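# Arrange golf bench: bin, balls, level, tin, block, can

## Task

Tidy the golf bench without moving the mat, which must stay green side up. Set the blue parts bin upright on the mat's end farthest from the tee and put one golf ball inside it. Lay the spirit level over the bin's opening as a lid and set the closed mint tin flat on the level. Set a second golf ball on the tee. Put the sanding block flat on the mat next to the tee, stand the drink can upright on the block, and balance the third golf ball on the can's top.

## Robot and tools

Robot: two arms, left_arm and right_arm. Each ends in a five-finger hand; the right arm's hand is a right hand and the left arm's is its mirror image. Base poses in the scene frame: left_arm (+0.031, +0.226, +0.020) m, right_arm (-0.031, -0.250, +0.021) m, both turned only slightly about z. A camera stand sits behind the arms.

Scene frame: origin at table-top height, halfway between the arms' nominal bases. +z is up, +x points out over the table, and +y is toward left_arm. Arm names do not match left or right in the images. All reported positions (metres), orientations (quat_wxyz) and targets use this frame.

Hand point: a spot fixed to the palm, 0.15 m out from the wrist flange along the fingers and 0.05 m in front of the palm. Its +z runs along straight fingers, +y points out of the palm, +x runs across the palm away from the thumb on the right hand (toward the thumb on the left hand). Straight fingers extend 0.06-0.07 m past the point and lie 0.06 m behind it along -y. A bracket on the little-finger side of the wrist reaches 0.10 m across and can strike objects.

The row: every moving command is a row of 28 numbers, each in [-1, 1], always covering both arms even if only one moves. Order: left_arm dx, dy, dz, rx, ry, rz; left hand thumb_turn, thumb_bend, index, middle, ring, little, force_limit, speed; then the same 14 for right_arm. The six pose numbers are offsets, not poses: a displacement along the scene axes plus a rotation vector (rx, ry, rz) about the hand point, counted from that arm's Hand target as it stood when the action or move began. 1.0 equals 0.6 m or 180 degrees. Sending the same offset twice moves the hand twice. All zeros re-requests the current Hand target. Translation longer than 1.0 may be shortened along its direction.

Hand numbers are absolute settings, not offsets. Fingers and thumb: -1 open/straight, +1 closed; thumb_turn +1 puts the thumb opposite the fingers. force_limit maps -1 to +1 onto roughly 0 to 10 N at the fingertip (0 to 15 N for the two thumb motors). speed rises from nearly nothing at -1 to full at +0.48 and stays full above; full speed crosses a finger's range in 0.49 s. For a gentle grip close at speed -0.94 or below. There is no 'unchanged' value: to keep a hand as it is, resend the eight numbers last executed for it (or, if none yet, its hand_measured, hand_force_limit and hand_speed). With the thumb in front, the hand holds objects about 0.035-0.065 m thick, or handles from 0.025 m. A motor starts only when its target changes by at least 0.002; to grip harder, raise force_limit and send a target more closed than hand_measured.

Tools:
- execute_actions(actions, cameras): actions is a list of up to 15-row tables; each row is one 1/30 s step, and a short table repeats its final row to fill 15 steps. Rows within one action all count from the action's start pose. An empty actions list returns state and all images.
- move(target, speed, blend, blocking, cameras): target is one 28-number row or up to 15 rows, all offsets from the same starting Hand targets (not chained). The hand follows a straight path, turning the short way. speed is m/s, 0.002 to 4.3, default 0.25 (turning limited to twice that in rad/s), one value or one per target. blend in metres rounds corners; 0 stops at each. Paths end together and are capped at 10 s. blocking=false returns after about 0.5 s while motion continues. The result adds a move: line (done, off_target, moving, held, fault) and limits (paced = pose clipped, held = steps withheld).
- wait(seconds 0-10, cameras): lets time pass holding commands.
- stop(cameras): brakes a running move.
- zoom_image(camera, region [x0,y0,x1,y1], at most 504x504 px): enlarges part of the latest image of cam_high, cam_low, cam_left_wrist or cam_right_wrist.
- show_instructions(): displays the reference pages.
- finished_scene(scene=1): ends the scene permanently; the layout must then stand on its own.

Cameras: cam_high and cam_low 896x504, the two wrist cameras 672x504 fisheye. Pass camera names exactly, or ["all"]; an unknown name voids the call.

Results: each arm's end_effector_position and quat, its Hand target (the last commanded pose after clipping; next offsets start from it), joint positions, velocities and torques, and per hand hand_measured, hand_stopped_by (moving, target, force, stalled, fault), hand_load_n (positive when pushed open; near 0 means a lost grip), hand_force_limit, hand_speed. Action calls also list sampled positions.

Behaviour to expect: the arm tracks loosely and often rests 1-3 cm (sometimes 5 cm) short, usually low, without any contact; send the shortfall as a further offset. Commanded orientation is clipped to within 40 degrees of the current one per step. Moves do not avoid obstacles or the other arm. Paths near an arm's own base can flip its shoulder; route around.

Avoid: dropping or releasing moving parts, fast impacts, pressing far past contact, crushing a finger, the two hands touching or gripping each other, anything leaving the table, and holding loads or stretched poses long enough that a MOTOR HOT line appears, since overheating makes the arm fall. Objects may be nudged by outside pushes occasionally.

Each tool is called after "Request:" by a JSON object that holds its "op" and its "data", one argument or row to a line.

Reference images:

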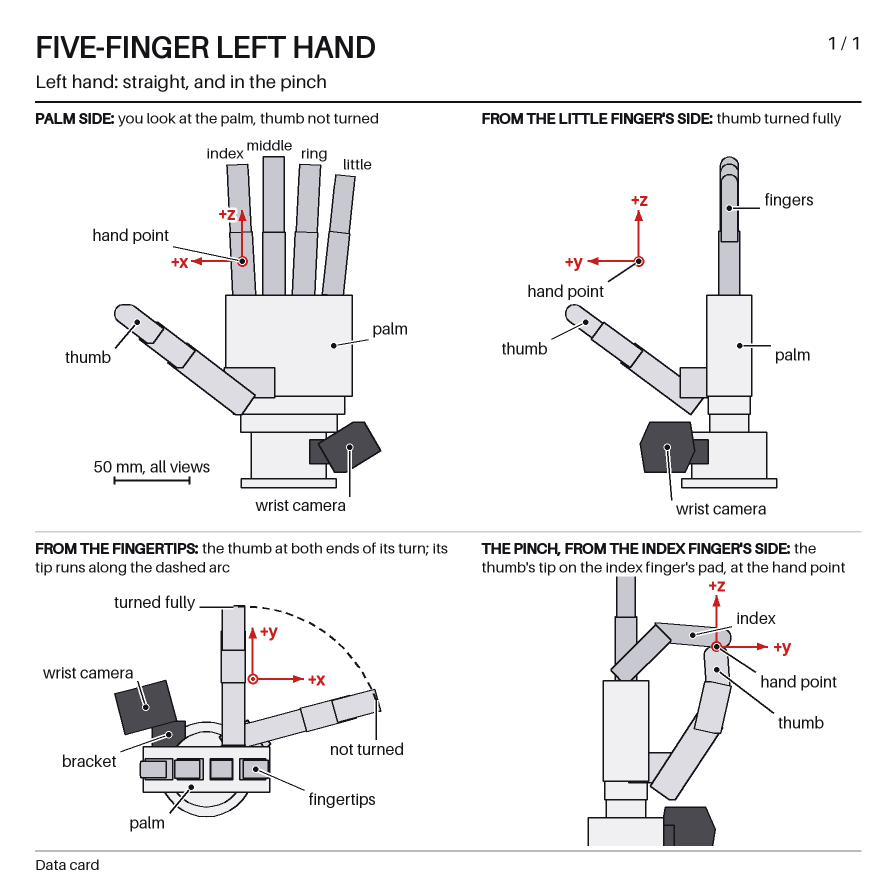

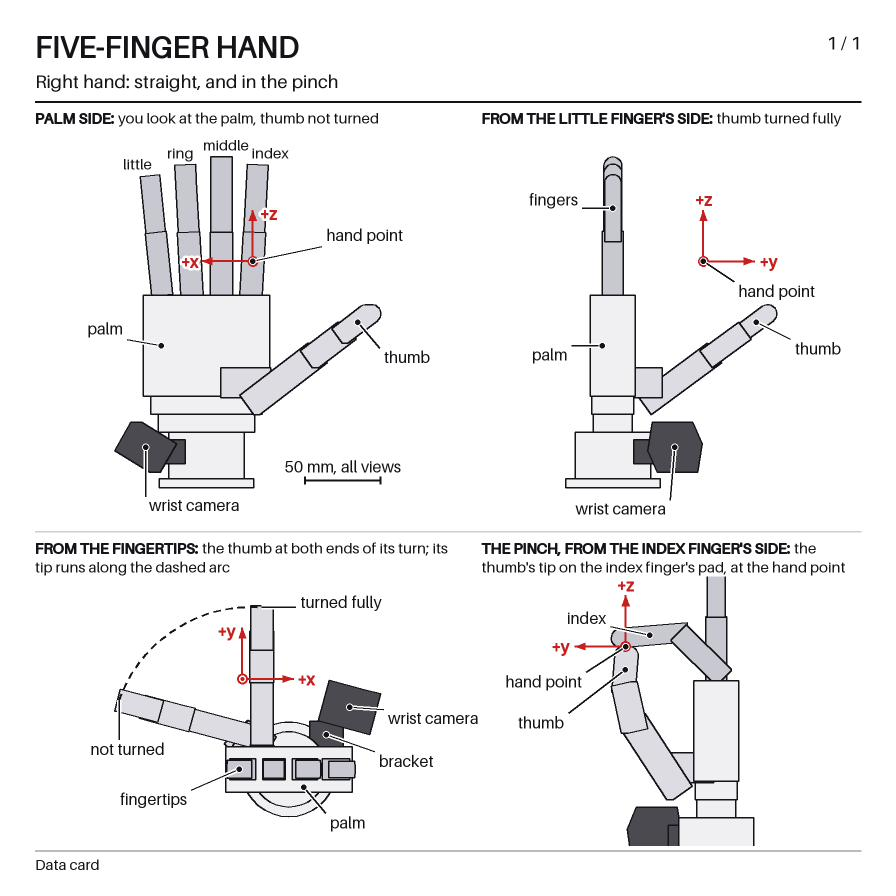

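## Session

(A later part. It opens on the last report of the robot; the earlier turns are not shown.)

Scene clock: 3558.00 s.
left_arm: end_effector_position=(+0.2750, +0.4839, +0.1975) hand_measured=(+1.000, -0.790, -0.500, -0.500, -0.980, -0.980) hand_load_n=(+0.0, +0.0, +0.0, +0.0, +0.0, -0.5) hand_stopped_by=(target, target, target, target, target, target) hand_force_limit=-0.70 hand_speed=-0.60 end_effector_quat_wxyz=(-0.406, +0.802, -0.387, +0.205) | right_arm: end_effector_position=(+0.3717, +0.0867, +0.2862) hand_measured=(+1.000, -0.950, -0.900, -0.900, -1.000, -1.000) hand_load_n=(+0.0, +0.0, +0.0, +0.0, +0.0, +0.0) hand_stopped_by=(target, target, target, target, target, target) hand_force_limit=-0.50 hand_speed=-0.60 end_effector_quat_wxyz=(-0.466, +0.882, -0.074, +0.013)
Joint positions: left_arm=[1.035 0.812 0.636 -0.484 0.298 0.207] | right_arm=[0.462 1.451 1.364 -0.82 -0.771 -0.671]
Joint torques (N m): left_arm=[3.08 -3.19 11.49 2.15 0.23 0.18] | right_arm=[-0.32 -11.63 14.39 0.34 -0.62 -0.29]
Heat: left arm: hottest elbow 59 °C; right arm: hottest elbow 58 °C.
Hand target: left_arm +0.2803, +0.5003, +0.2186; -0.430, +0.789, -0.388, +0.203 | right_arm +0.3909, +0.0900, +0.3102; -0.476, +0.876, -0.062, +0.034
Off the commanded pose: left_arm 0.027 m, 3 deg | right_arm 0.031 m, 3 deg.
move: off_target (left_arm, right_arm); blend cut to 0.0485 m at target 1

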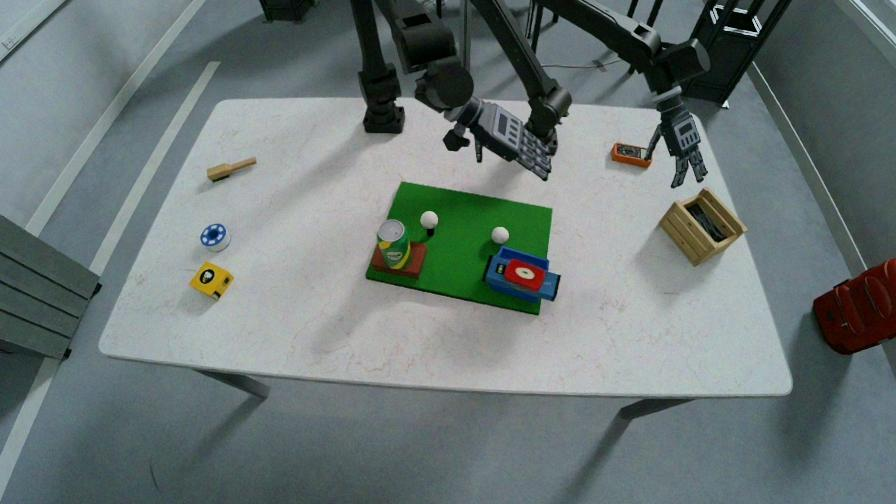

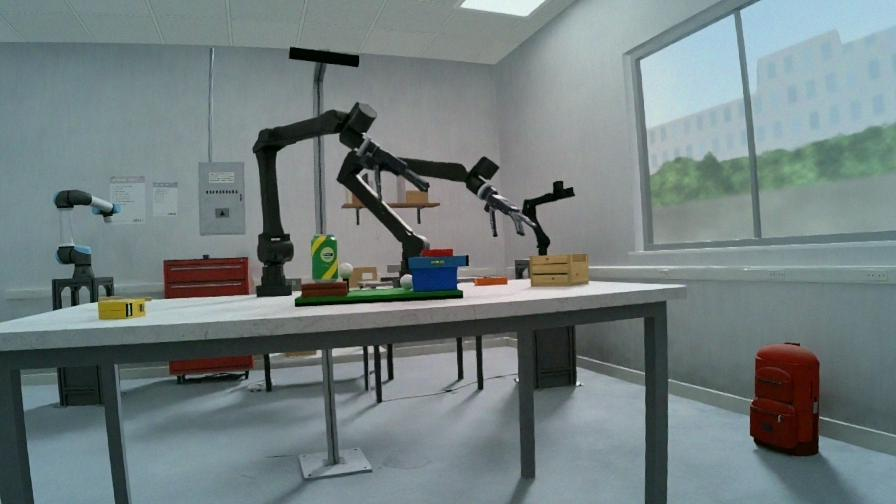

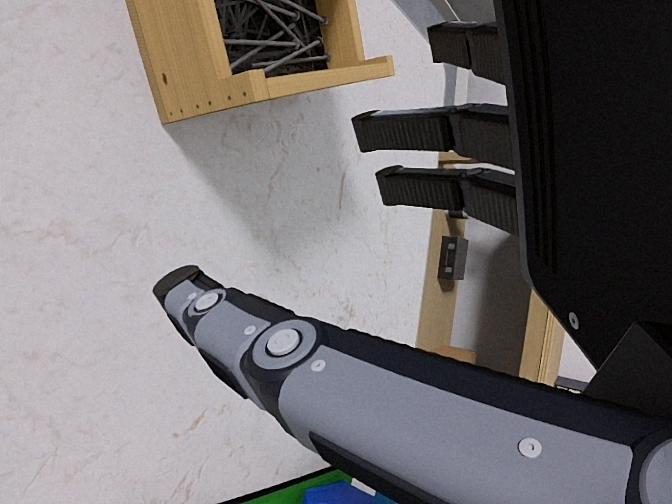

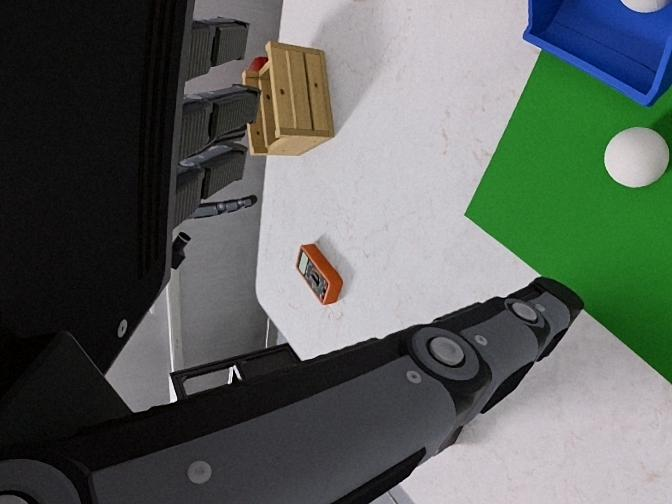

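Request:
{"op": "move", "data": {
  "target": [0,0,0,0,0,0,1,-0.79,-0.5,-0.5,-0.98,-0.98,-0.7,-0.6,0.005,0.045,-0.235,0,0,0,1,-0.95,-0.9,-0.9,-1,-1,-0.5,-0.6],
  "speed": 0.15,
  "cameras": ["cam_low", "cam_high", "cam_right_wrist"]
}}

Request:
{"op": "zoom_image", "data": {
  "camera": "cam_high",
  "region": [440, 180, 560, 290]
}}

Request:
{"op": "zoom_image", "data": {
  "camera": "cam_low",
  "region": [330, 195, 475, 300]
}}

Scene clock: 3600.60 s.
left_arm: end_effector_position=(+0.2750, +0.4839, +0.1975) hand_measured=(+1.000, -0.790, -0.500, -0.500, -0.980, -0.980) hand_load_n=(+0.0, +0.0, +0.0, +0.0, +0.0, +0.0) hand_stopped_by=(target, target, target, target, target, target) hand_force_limit=-0.70 hand_speed=-0.60 end_effector_quat_wxyz=(-0.406, +0.802, -0.387, +0.205) | right_arm: end_effector_position=(+0.3955, +0.1118, +0.1722) hand_measured=(+1.000, -0.950, -0.900, -0.900, -1.000, -1.000) hand_load_n=(+0.0, +0.0, +0.0, +0.0, +0.0, +0.0) hand_stopped_by=(target, target, target, target, target, target) hand_force_limit=-0.50 hand_speed=-0.60 end_effector_quat_wxyz=(-0.475, +0.877, -0.061, +0.036)
Joint positions: left_arm=[1.035 0.812 0.636 -0.484 0.298 0.207] | right_arm=[0.489 1.575 1.184 -0.447 -0.745 -0.651]
Joint torques (N m): left_arm=[3.19 -3.19 11.48 2.14 0.24 0.18] | right_arm=[1.2 -13.57 8.58 1.28 -0.34 -0.03]
Heat: left arm: hottest elbow 59 °C; right arm: hottest elbow 61 °C.
Hand target: left_arm +0.2803, +0.5003, +0.2186; -0.430, +0.789, -0.388, +0.203 | right_arm +0.3940, +0.1171, +0.1692; -0.476, +0.876, -0.062, +0.034
Off the commanded pose: left_arm 0.027 m, 3 deg | right_arm 0.006 m, 0 deg.
move: off_target (left_arm)
Images, in order (width x height): cam_high 896x504, cam_low 896x504, cam_right_wrist 672x504.

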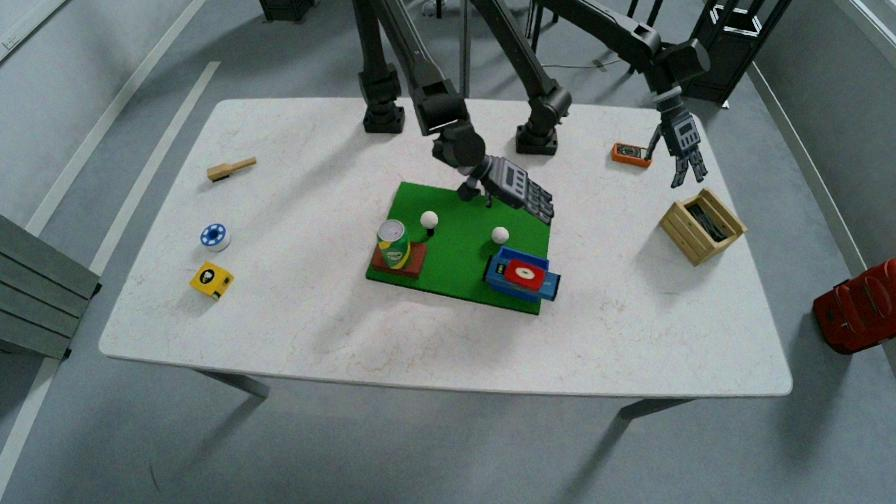

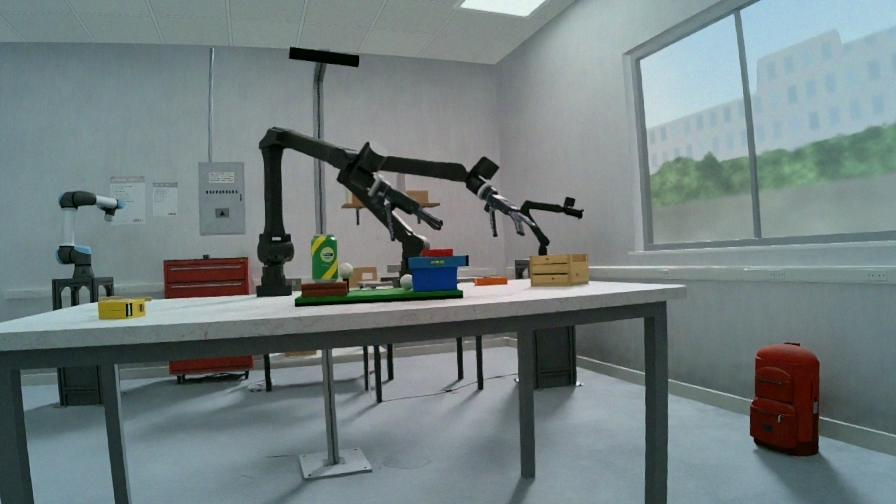

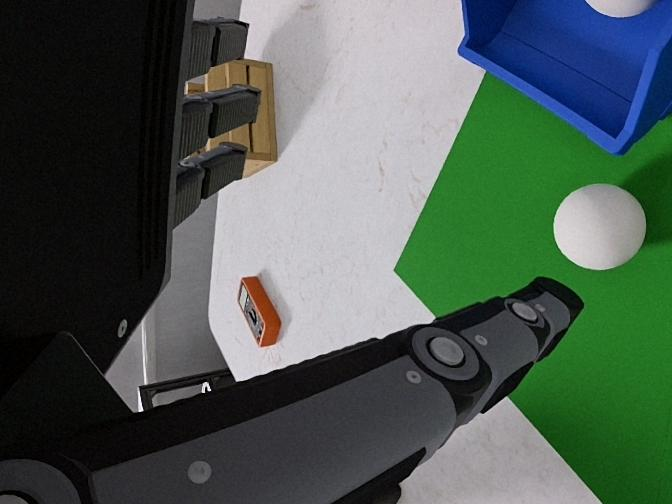

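Scaled by 4.200 from the camera's 896x504 image, which has a finer 1280x720 frame.

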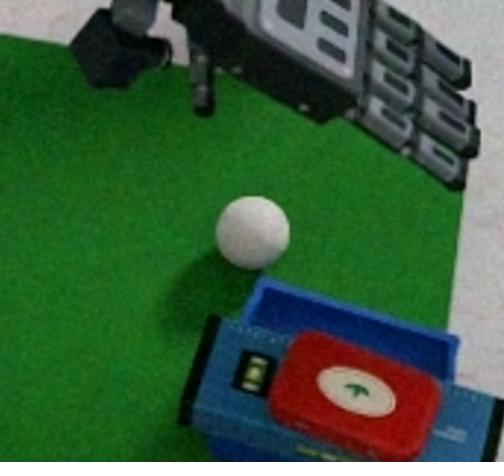

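Scaled by 3.476 from the camera's 896x504 image, which has a finer 1280x720 frame.

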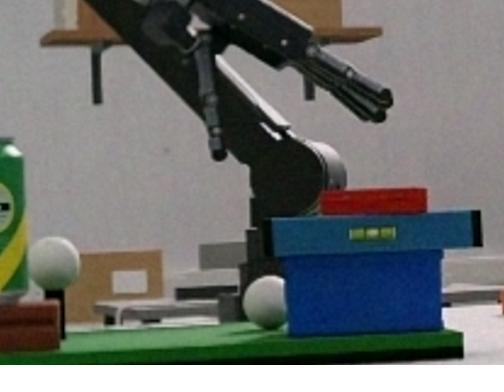

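Request:
{"op": "move", "data": {
  "target": [0,0,0,0,0,0,1,-0.79,-0.5,-0.5,-0.98,-0.98,-0.7,-0.6,0.004,0,-0.120,0,0,0,1,-0.95,-0.9,-0.9,-1,-1,-0.5,-0.6],
  "speed": 0.1,
  "cameras": ["cam_low", "cam_high", "cam_right_wrist"]
}}

Request:
{"op": "zoom_image", "data": {
  "camera": "cam_high",
  "region": [450, 190, 550, 280]
}}

Request:
{"op": "zoom_image", "data": {
  "camera": "cam_low",
  "region": [370, 210, 470, 300]
}}

Scene clock: 3639.17 s.
left_arm: end_effector_position=(+0.2750, +0.4839, +0.1975) hand_measured=(+1.000, -0.790, -0.500, -0.500, -0.980, -0.980) hand_load_n=(+0.0, +0.0, +0.0, +0.0, +0.5, +0.0) hand_stopped_by=(target, target, target, target, target, target) hand_force_limit=-0.70 hand_speed=-0.60 end_effector_quat_wxyz=(-0.406, +0.802, -0.387, +0.205) | right_arm: end_effector_position=(+0.3981, +0.1132, +0.1015) hand_measured=(+1.000, -0.950, -0.900, -0.900, -1.000, -1.000) hand_load_n=(+0.0, +0.0, +0.0, +0.0, +0.0, +0.0) hand_stopped_by=(target, target, target, target, target, target) hand_force_limit=-0.50 hand_speed=-0.60 end_effector_quat_wxyz=(-0.475, +0.877, -0.061, +0.036)
Joint positions: left_arm=[1.035 0.812 0.636 -0.484 0.298 0.207] | right_arm=[0.489 1.67 1.093 -0.26 -0.745 -0.651]
Joint torques (N m): left_arm=[3.19 -3.19 11.49 2.17 0.24 0.18] | right_arm=[0.97 -13.98 7.88 1.24 -0.41 -0.05]
Heat: left arm: hottest elbow 59 °C; right arm: hottest elbow 56 °C.
Hand target: left_arm +0.2803, +0.5003, +0.2186; -0.430, +0.789, -0.388, +0.203 | right_arm +0.3964, +0.1171, +0.0971; -0.476, +0.876, -0.062, +0.034
Off the commanded pose: left_arm 0.027 m, 3 deg | right_arm 0.006 m, 0 deg.
move: off_target (left_arm)
Images, in order (width x height): cam_high 896x504, cam_low 896x504, cam_right_wrist 672x504.

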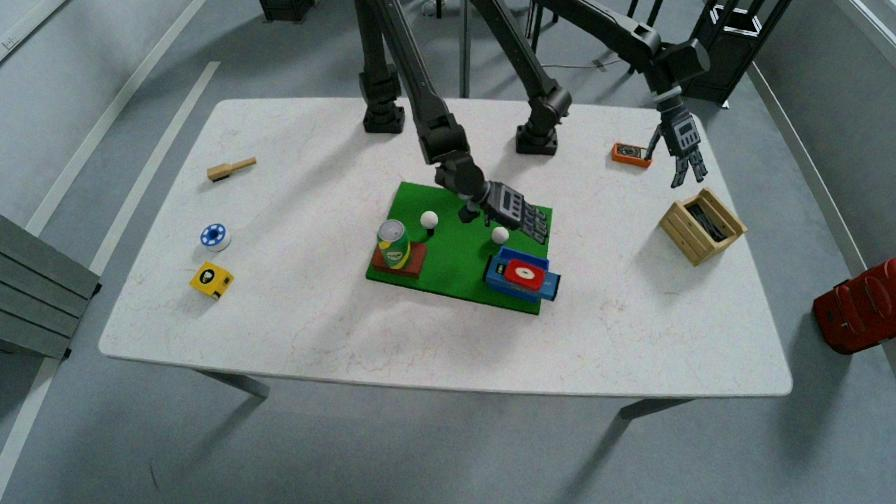

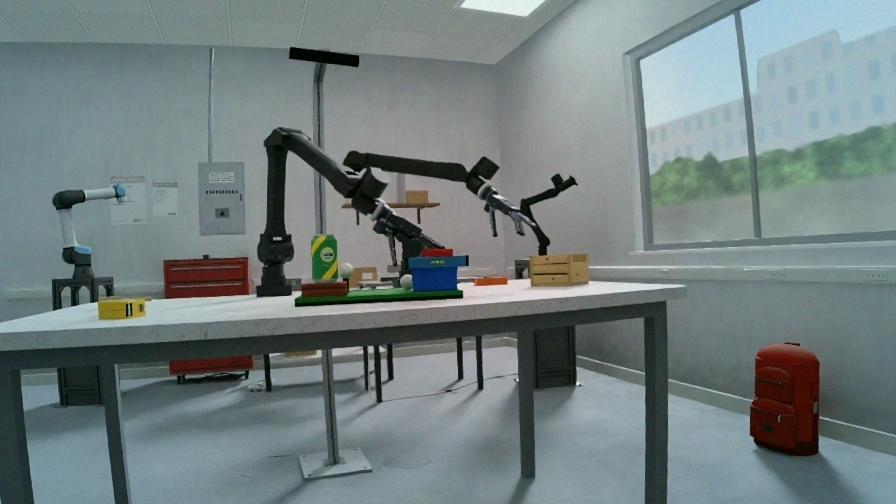

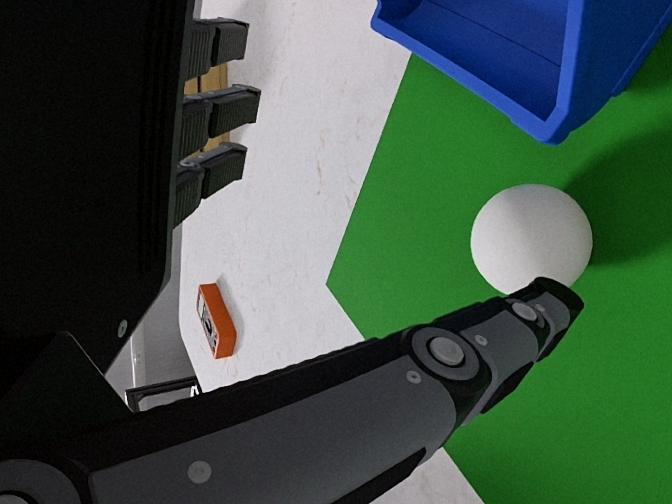

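Scaled by 5.040 from the camera's 896x504 image, which has a finer 1280x720 frame.

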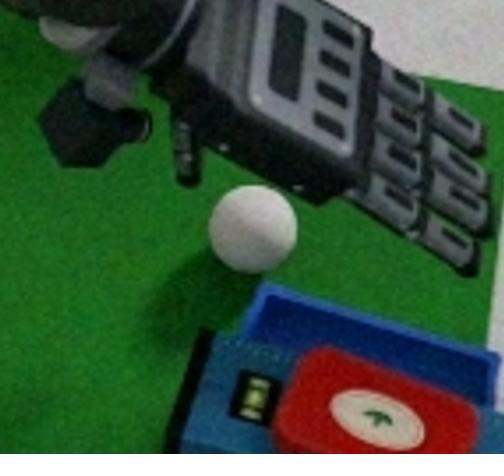

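Scaled by 5.040 from the camera's 896x504 image, which has a finer 1280x720 frame.

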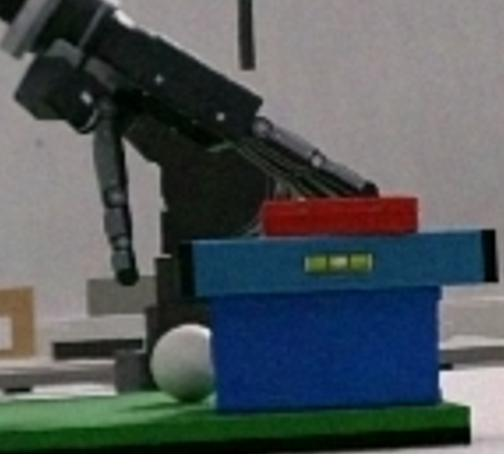

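Request:
{"op": "move", "data": {
  "target": [0,0,0,0,0,0,1,-0.79,-0.5,-0.5,-0.98,-0.98,-0.7,-0.6,0.007,-0.020,-0.033,0,0,0,1,-0.97,-0.9,-0.9,-1,-1,-0.5,-0.6],
  "speed": 0.06,
  "cameras": ["cam_low", "cam_high", "cam_right_wrist"]
}}

Request:
{"op": "zoom_image", "data": {
  "camera": "cam_high",
  "region": [450, 190, 550, 280]
}}

Request:
{"op": "zoom_image", "data": {
  "camera": "cam_low",
  "region": [370, 210, 470, 300]
}}

Scene clock: 3691.67 s.
left_arm: end_effector_position=(+0.2750, +0.4839, +0.1975) hand_measured=(+1.000, -0.790, -0.500, -0.500, -0.980, -0.980) hand_load_n=(+0.0, +0.0, +0.0, +0.0, +0.0, +0.0) hand_stopped_by=(target, target, target, target, target, target) hand_force_limit=-0.70 hand_speed=-0.60 end_effector_quat_wxyz=(-0.406, +0.802, -0.387, +0.205) | right_arm: end_effector_position=(+0.3960, +0.1087, +0.0829) hand_measured=(+1.000, -0.970, -0.900, -0.900, -1.000, -1.000) hand_load_n=(+0.5, +0.0, +0.0, +0.0, +0.0, +0.0) hand_stopped_by=(target, target, target, target, target, target) hand_force_limit=-0.50 hand_speed=-0.60 end_effector_quat_wxyz=(-0.475, +0.877, -0.064, +0.029)
Joint positions: left_arm=[1.035 0.812 0.636 -0.484 0.298 0.207] | right_arm=[0.481 1.697 1.071 -0.228 -0.758 -0.655]
Joint torques (N m): left_arm=[3.08 -3.14 11.51 2.15 0.23 0.18] | right_arm=[-0.21 -13.92 7.61 1.35 -0.6 -0.26]
Heat: left arm: hottest elbow 59 °C; right arm: hottest elbow 52 °C.
Hand target: left_arm +0.2803, +0.5003, +0.2186; -0.430, +0.789, -0.388, +0.203 | right_arm +0.4004, +0.1051, +0.0772; -0.476, +0.876, -0.062, +0.034
Off the commanded pose: left_arm 0.027 m, 3 deg | right_arm 0.008 m, 1 deg.
move: off_target (left_arm)
Images, in order (width x height): cam_high 896x504, cam_low 896x504, cam_right_wrist 672x504.

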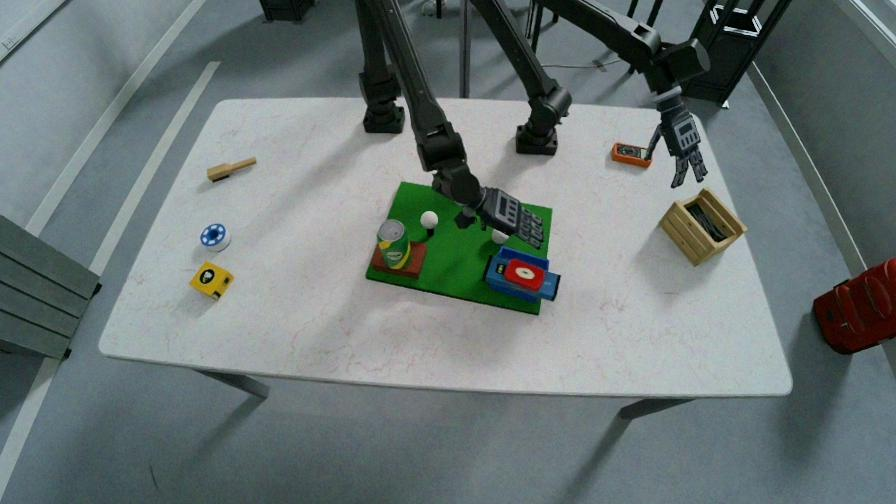

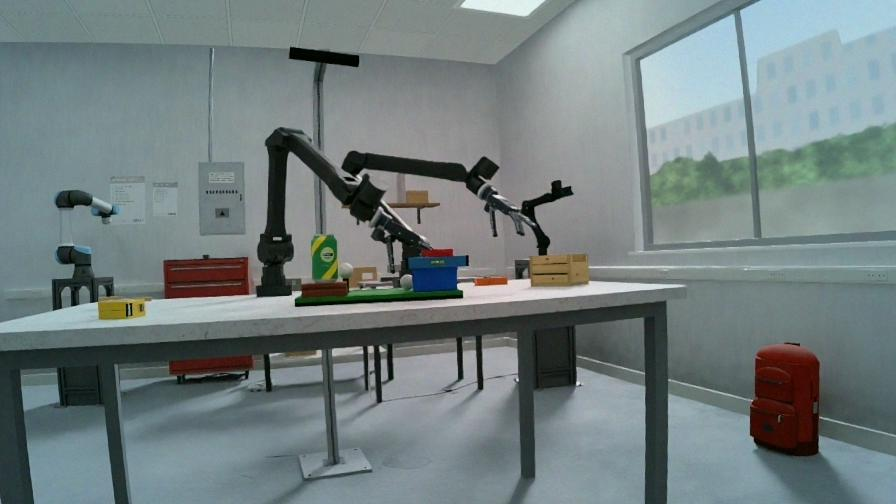

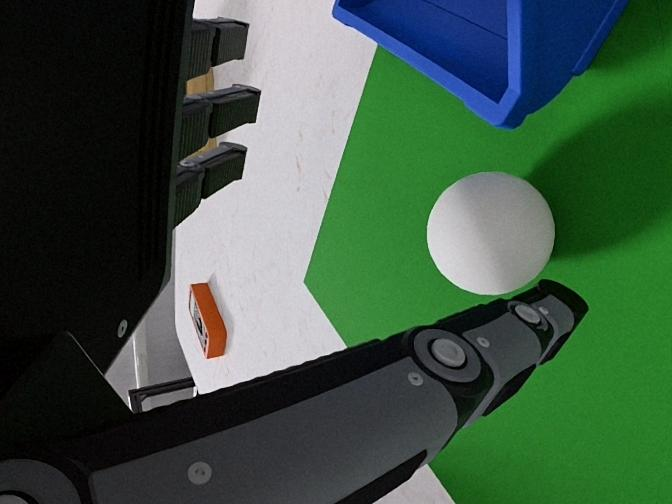

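Scaled by 5.040 from the camera's 896x504 image, which has a finer 1280x720 frame.

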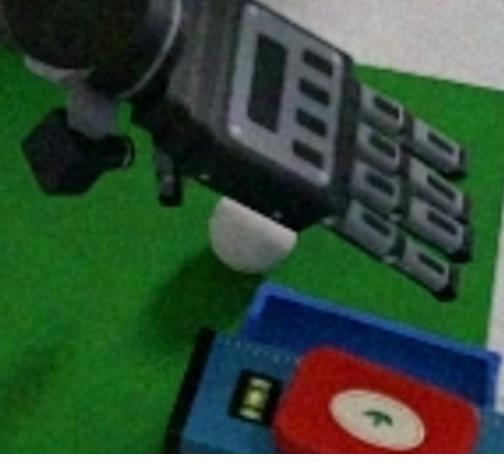

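Scaled by 5.040 from the camera's 896x504 image, which has a finer 1280x720 frame.

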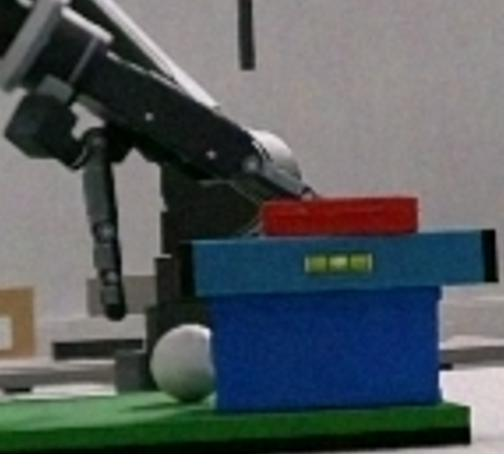

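Request:
{"op": "move", "data": {
  "target": [0,0,0,0,0,0,1,-0.79,-0.5,-0.5,-0.98,-0.98,-0.7,-0.6,-0.002,0,-0.036,0,0,0,1,-0.97,-0.9,-0.9,-1,-1,-0.5,-0.6],
  "speed": 0.05,
  "cameras": ["cam_low", "cam_high", "cam_right_wrist"]
}}

Request:
{"op": "zoom_image", "data": {
  "camera": "cam_high",
  "region": [450, 190, 550, 280]
}}

Request:
{"op": "zoom_image", "data": {
  "camera": "cam_low",
  "region": [370, 210, 470, 300]
}}

Scene clock: 3708.57 s.
left_arm: end_effector_position=(+0.2750, +0.4839, +0.1975) hand_measured=(+1.000, -0.790, -0.500, -0.500, -0.980, -0.980) hand_load_n=(+0.0, +0.0, +0.0, +0.0, +0.0, +0.0) hand_stopped_by=(target, target, target, target, target, target) hand_force_limit=-0.70 hand_speed=-0.60 end_effector_quat_wxyz=(-0.406, +0.802, -0.387, +0.205) | right_arm: end_effector_position=(+0.3955, +0.1084, +0.0613) hand_measured=(+1.000, -0.970, -0.900, -0.900, -1.000, -1.000) hand_load_n=(+0.0, +0.0, +0.0, +0.0, +0.0, +0.0) hand_stopped_by=(target, target, target, target, target, target) hand_force_limit=-0.50 hand_speed=-0.60 end_effector_quat_wxyz=(-0.475, +0.877, -0.064, +0.029)
Joint positions: left_arm=[1.035 0.812 0.636 -0.484 0.298 0.207] | right_arm=[0.481 1.731 1.048 -0.169 -0.758 -0.655]
Joint torques (N m): left_arm=[3.14 -3.31 11.51 2.15 0.23 0.17] | right_arm=[-0.21 -14.15 7.34 1.25 -0.56 -0.25]
Heat: left arm: hottest elbow 59 °C; right arm: hottest elbow 51 °C.
Hand target: left_arm +0.2803, +0.5003, +0.2186; -0.430, +0.789, -0.388, +0.203 | right_arm +0.3993, +0.1051, +0.0558; -0.476, +0.876, -0.062, +0.034
Off the commanded pose: left_arm 0.027 m, 3 deg | right_arm 0.008 m, 1 deg.
move: off_target (left_arm)
Images, in order (width x height): cam_high 896x504, cam_low 896x504, cam_right_wrist 672x504.

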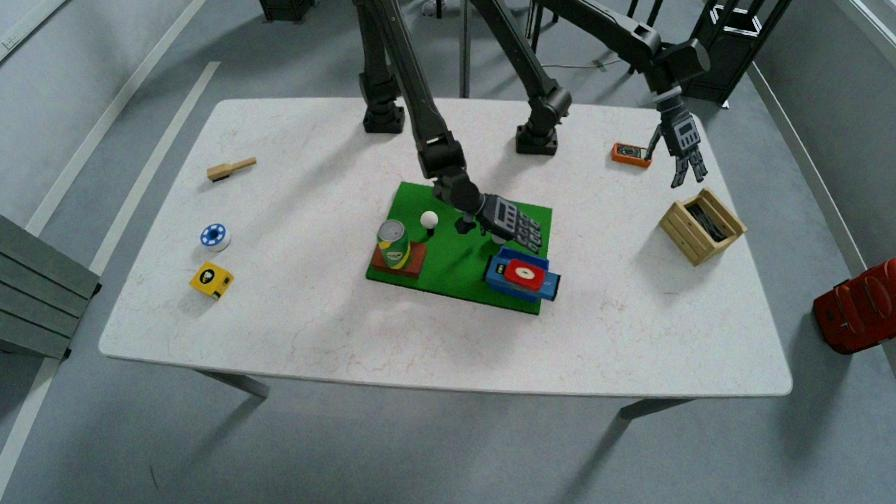

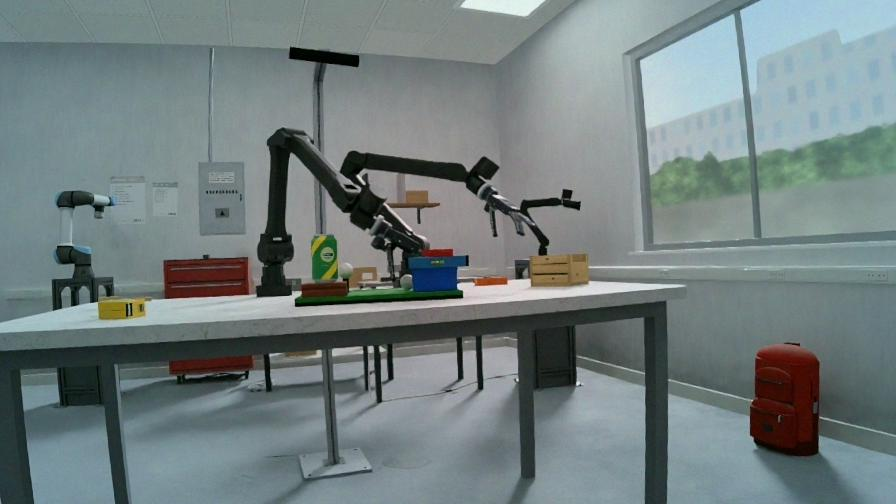

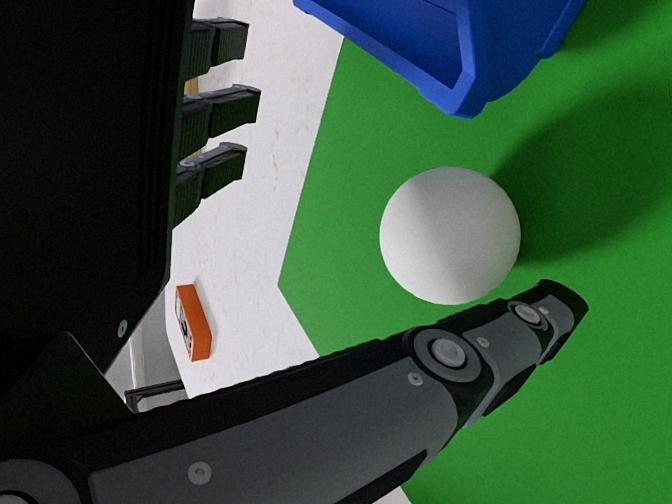

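Scaled by 5.040 from the camera's 896x504 image, which has a finer 1280x720 frame.

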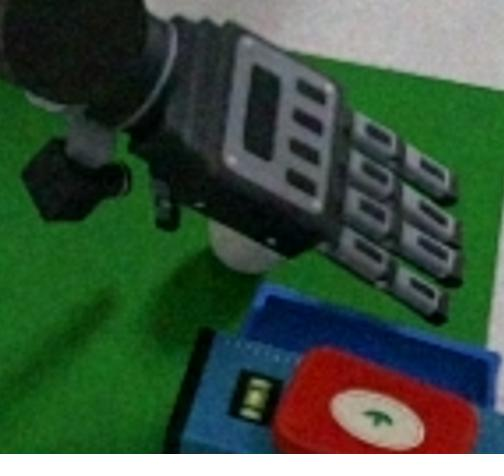

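Scaled by 5.040 from the camera's 896x504 image, which has a finer 1280x720 frame.

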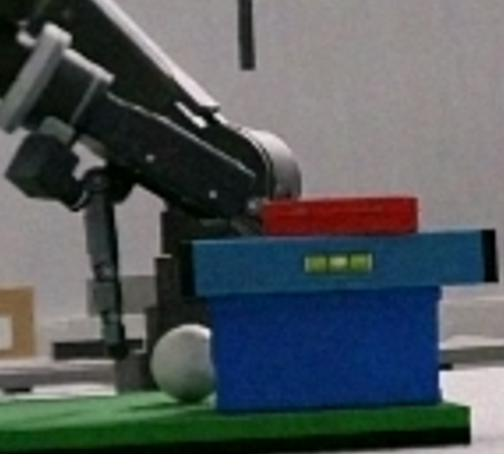

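Request:
{"op": "move", "data": {
  "target": [0,0,0,0,0,0,1,-0.79,-0.5,-0.5,-0.98,-0.98,-0.7,-0.6,0,0,0,0,0,0,1,-0.80,-0.5,-0.5,-1,-1,-0.6,-0.85],
  "speed": 0.05,
  "cameras": ["cam_low", "cam_right_wrist"]
}}

Request:
{"op": "zoom_image", "data": {
  "camera": "cam_low",
  "region": [370, 210, 470, 300]
}}

Scene clock: 3727.33 s.
left_arm: end_effector_position=(+0.2750, +0.4839, +0.1975) hand_measured=(+1.000, -0.790, -0.500, -0.500, -0.980, -0.980) hand_load_n=(+0.0, +0.0, +0.0, +0.0, +0.0, +0.0) hand_stopped_by=(target, target, target, target, target, target) hand_force_limit=-0.70 hand_speed=-0.60 end_effector_quat_wxyz=(-0.406, +0.802, -0.387, +0.205) | right_arm: end_effector_position=(+0.3956, +0.1085, +0.0613) hand_measured=(+1.000, -0.800, -0.500, -0.500, -1.000, -1.000) hand_load_n=(+0.0, +0.0, +0.0, +0.0, +0.0, +0.0) hand_stopped_by=(target, target, target, target, target, target) hand_force_limit=-0.60 hand_speed=-0.85 end_effector_quat_wxyz=(-0.475, +0.877, -0.064, +0.029)
Joint positions: left_arm=[1.035 0.812 0.636 -0.484 0.298 0.207] | right_arm=[0.481 1.731 1.048 -0.169 -0.758 -0.655]
Joint torques (N m): left_arm=[3.19 -3.25 11.47 2.15 0.23 0.18] | right_arm=[-0.21 -14.15 7.34 1.28 -0.56 -0.25]
Heat: left arm: hottest elbow 60 °C; right arm: hottest elbow 51 °C.
Hand target: left_arm +0.2803, +0.5003, +0.2186; -0.430, +0.789, -0.388, +0.203 | right_arm +0.3993, +0.1051, +0.0558; -0.476, +0.876, -0.062, +0.034
Off the commanded pose: left_arm 0.027 m, 3 deg | right_arm 0.007 m, 1 deg.
move: off_target (left_arm)
Images, in order (width x height): cam_low 896x504, cam_right_wrist 672x504.

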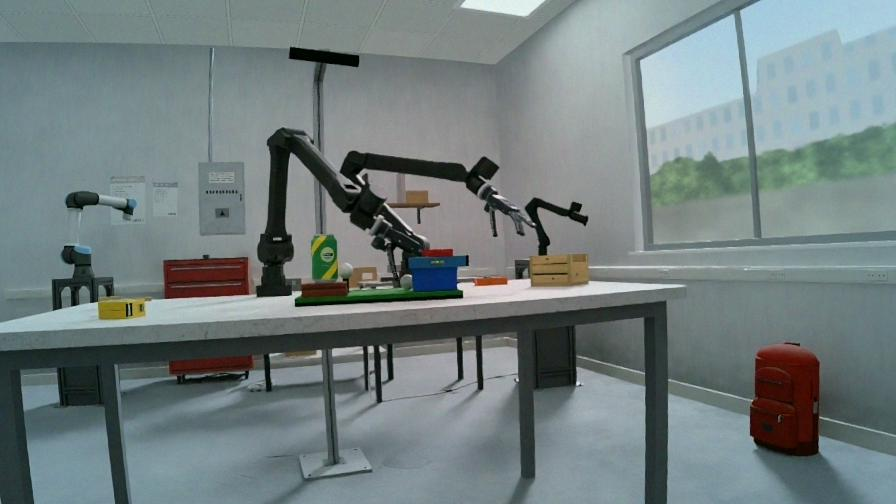

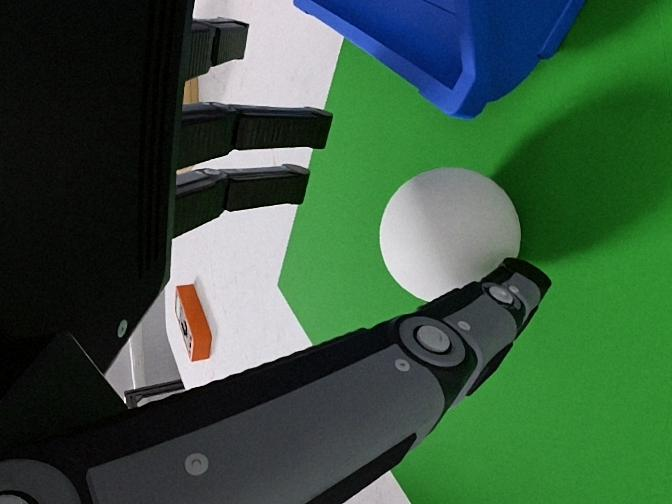

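Scaled by 5.040 from the camera's 896x504 image, which has a finer 1280x720 frame.

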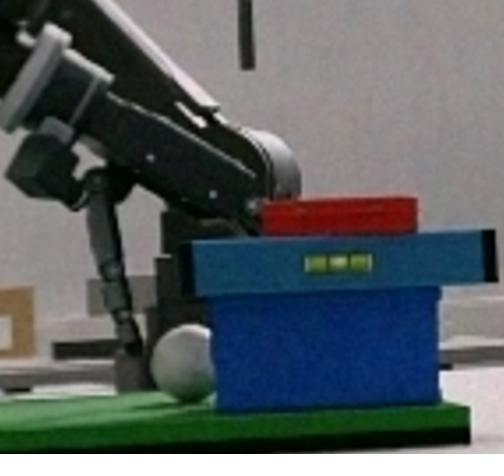

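Request:
{"op": "move", "data": {
  "target": [0,0,0,0,0,0,1,-0.79,-0.5,-0.5,-0.98,-0.98,-0.7,-0.6,0,0,0,0,0,0,1,-0.77,0.2,0.2,-1,-1,-0.6,-0.93],
  "speed": 0.05,
  "cameras": ["cam_low", "cam_right_wrist"]
}}

Request:
{"op": "zoom_image", "data": {
  "camera": "cam_low",
  "region": [370, 210, 470, 300]
}}

Scene clock: 3736.87 s.
left_arm: end_effector_position=(+0.2750, +0.4839, +0.1975) hand_measured=(+1.000, -0.790, -0.500, -0.500, -0.980, -0.980) hand_load_n=(+0.0, +0.0, +0.0, +0.0, +0.0, +0.0) hand_stopped_by=(target, target, target, target, target, target) hand_force_limit=-0.70 hand_speed=-0.60 end_effector_quat_wxyz=(-0.406, +0.802, -0.387, +0.205) | right_arm: end_effector_position=(+0.3955, +0.1085, +0.0613) hand_measured=(+1.000, -0.770, +0.200, +0.122, -1.000, -1.000) hand_load_n=(+0.5, +2.0, +0.0, +2.0, +0.0, +0.0) hand_stopped_by=(target, target, target, force, target, target) hand_force_limit=-0.60 hand_speed=-0.93 end_effector_quat_wxyz=(-0.475, +0.877, -0.064, +0.029)
Joint positions: left_arm=[1.035 0.812 0.636 -0.484 0.298 0.207] | right_arm=[0.481 1.731 1.048 -0.169 -0.759 -0.655]
Joint torques (N m): left_arm=[3.14 -3.31 11.47 2.17 0.24 0.18] | right_arm=[-0.21 -14.21 7.34 1.28 -0.54 -0.25]
Heat: left arm: hottest elbow 60 °C; right arm: hottest elbow 50 °C.
Hand target: left_arm +0.2803, +0.5003, +0.2186; -0.430, +0.789, -0.388, +0.203 | right_arm +0.3993, +0.1052, +0.0558; -0.476, +0.876, -0.062, +0.034
Off the commanded pose: left_arm 0.027 m, 3 deg | right_arm 0.008 m, 1 deg.
move: off_target (left_arm)
Images, in order (width x height): cam_low 896x504, cam_right_wrist 672x504.

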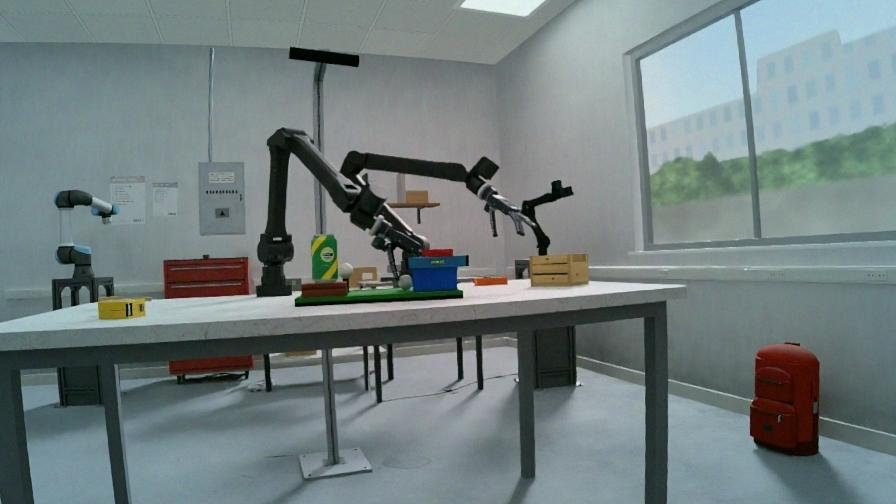

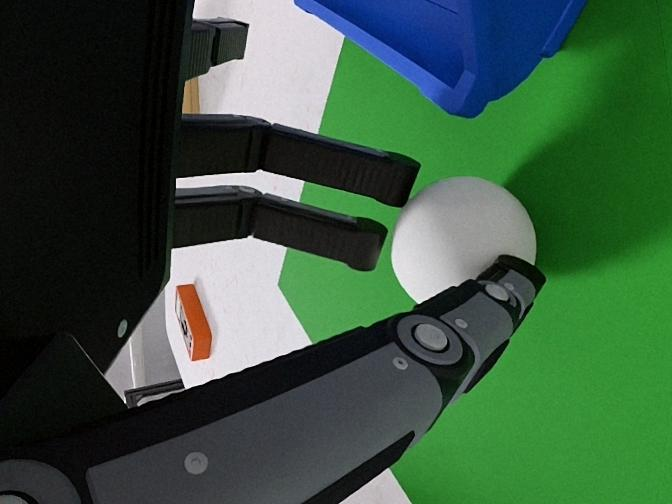

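Scaled by 5.040 from the camera's 896x504 image, which has a finer 1280x720 frame.

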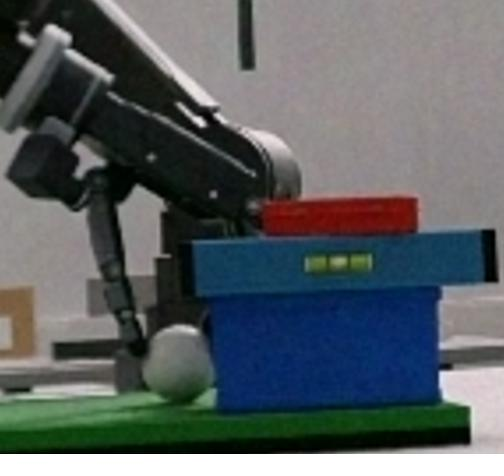

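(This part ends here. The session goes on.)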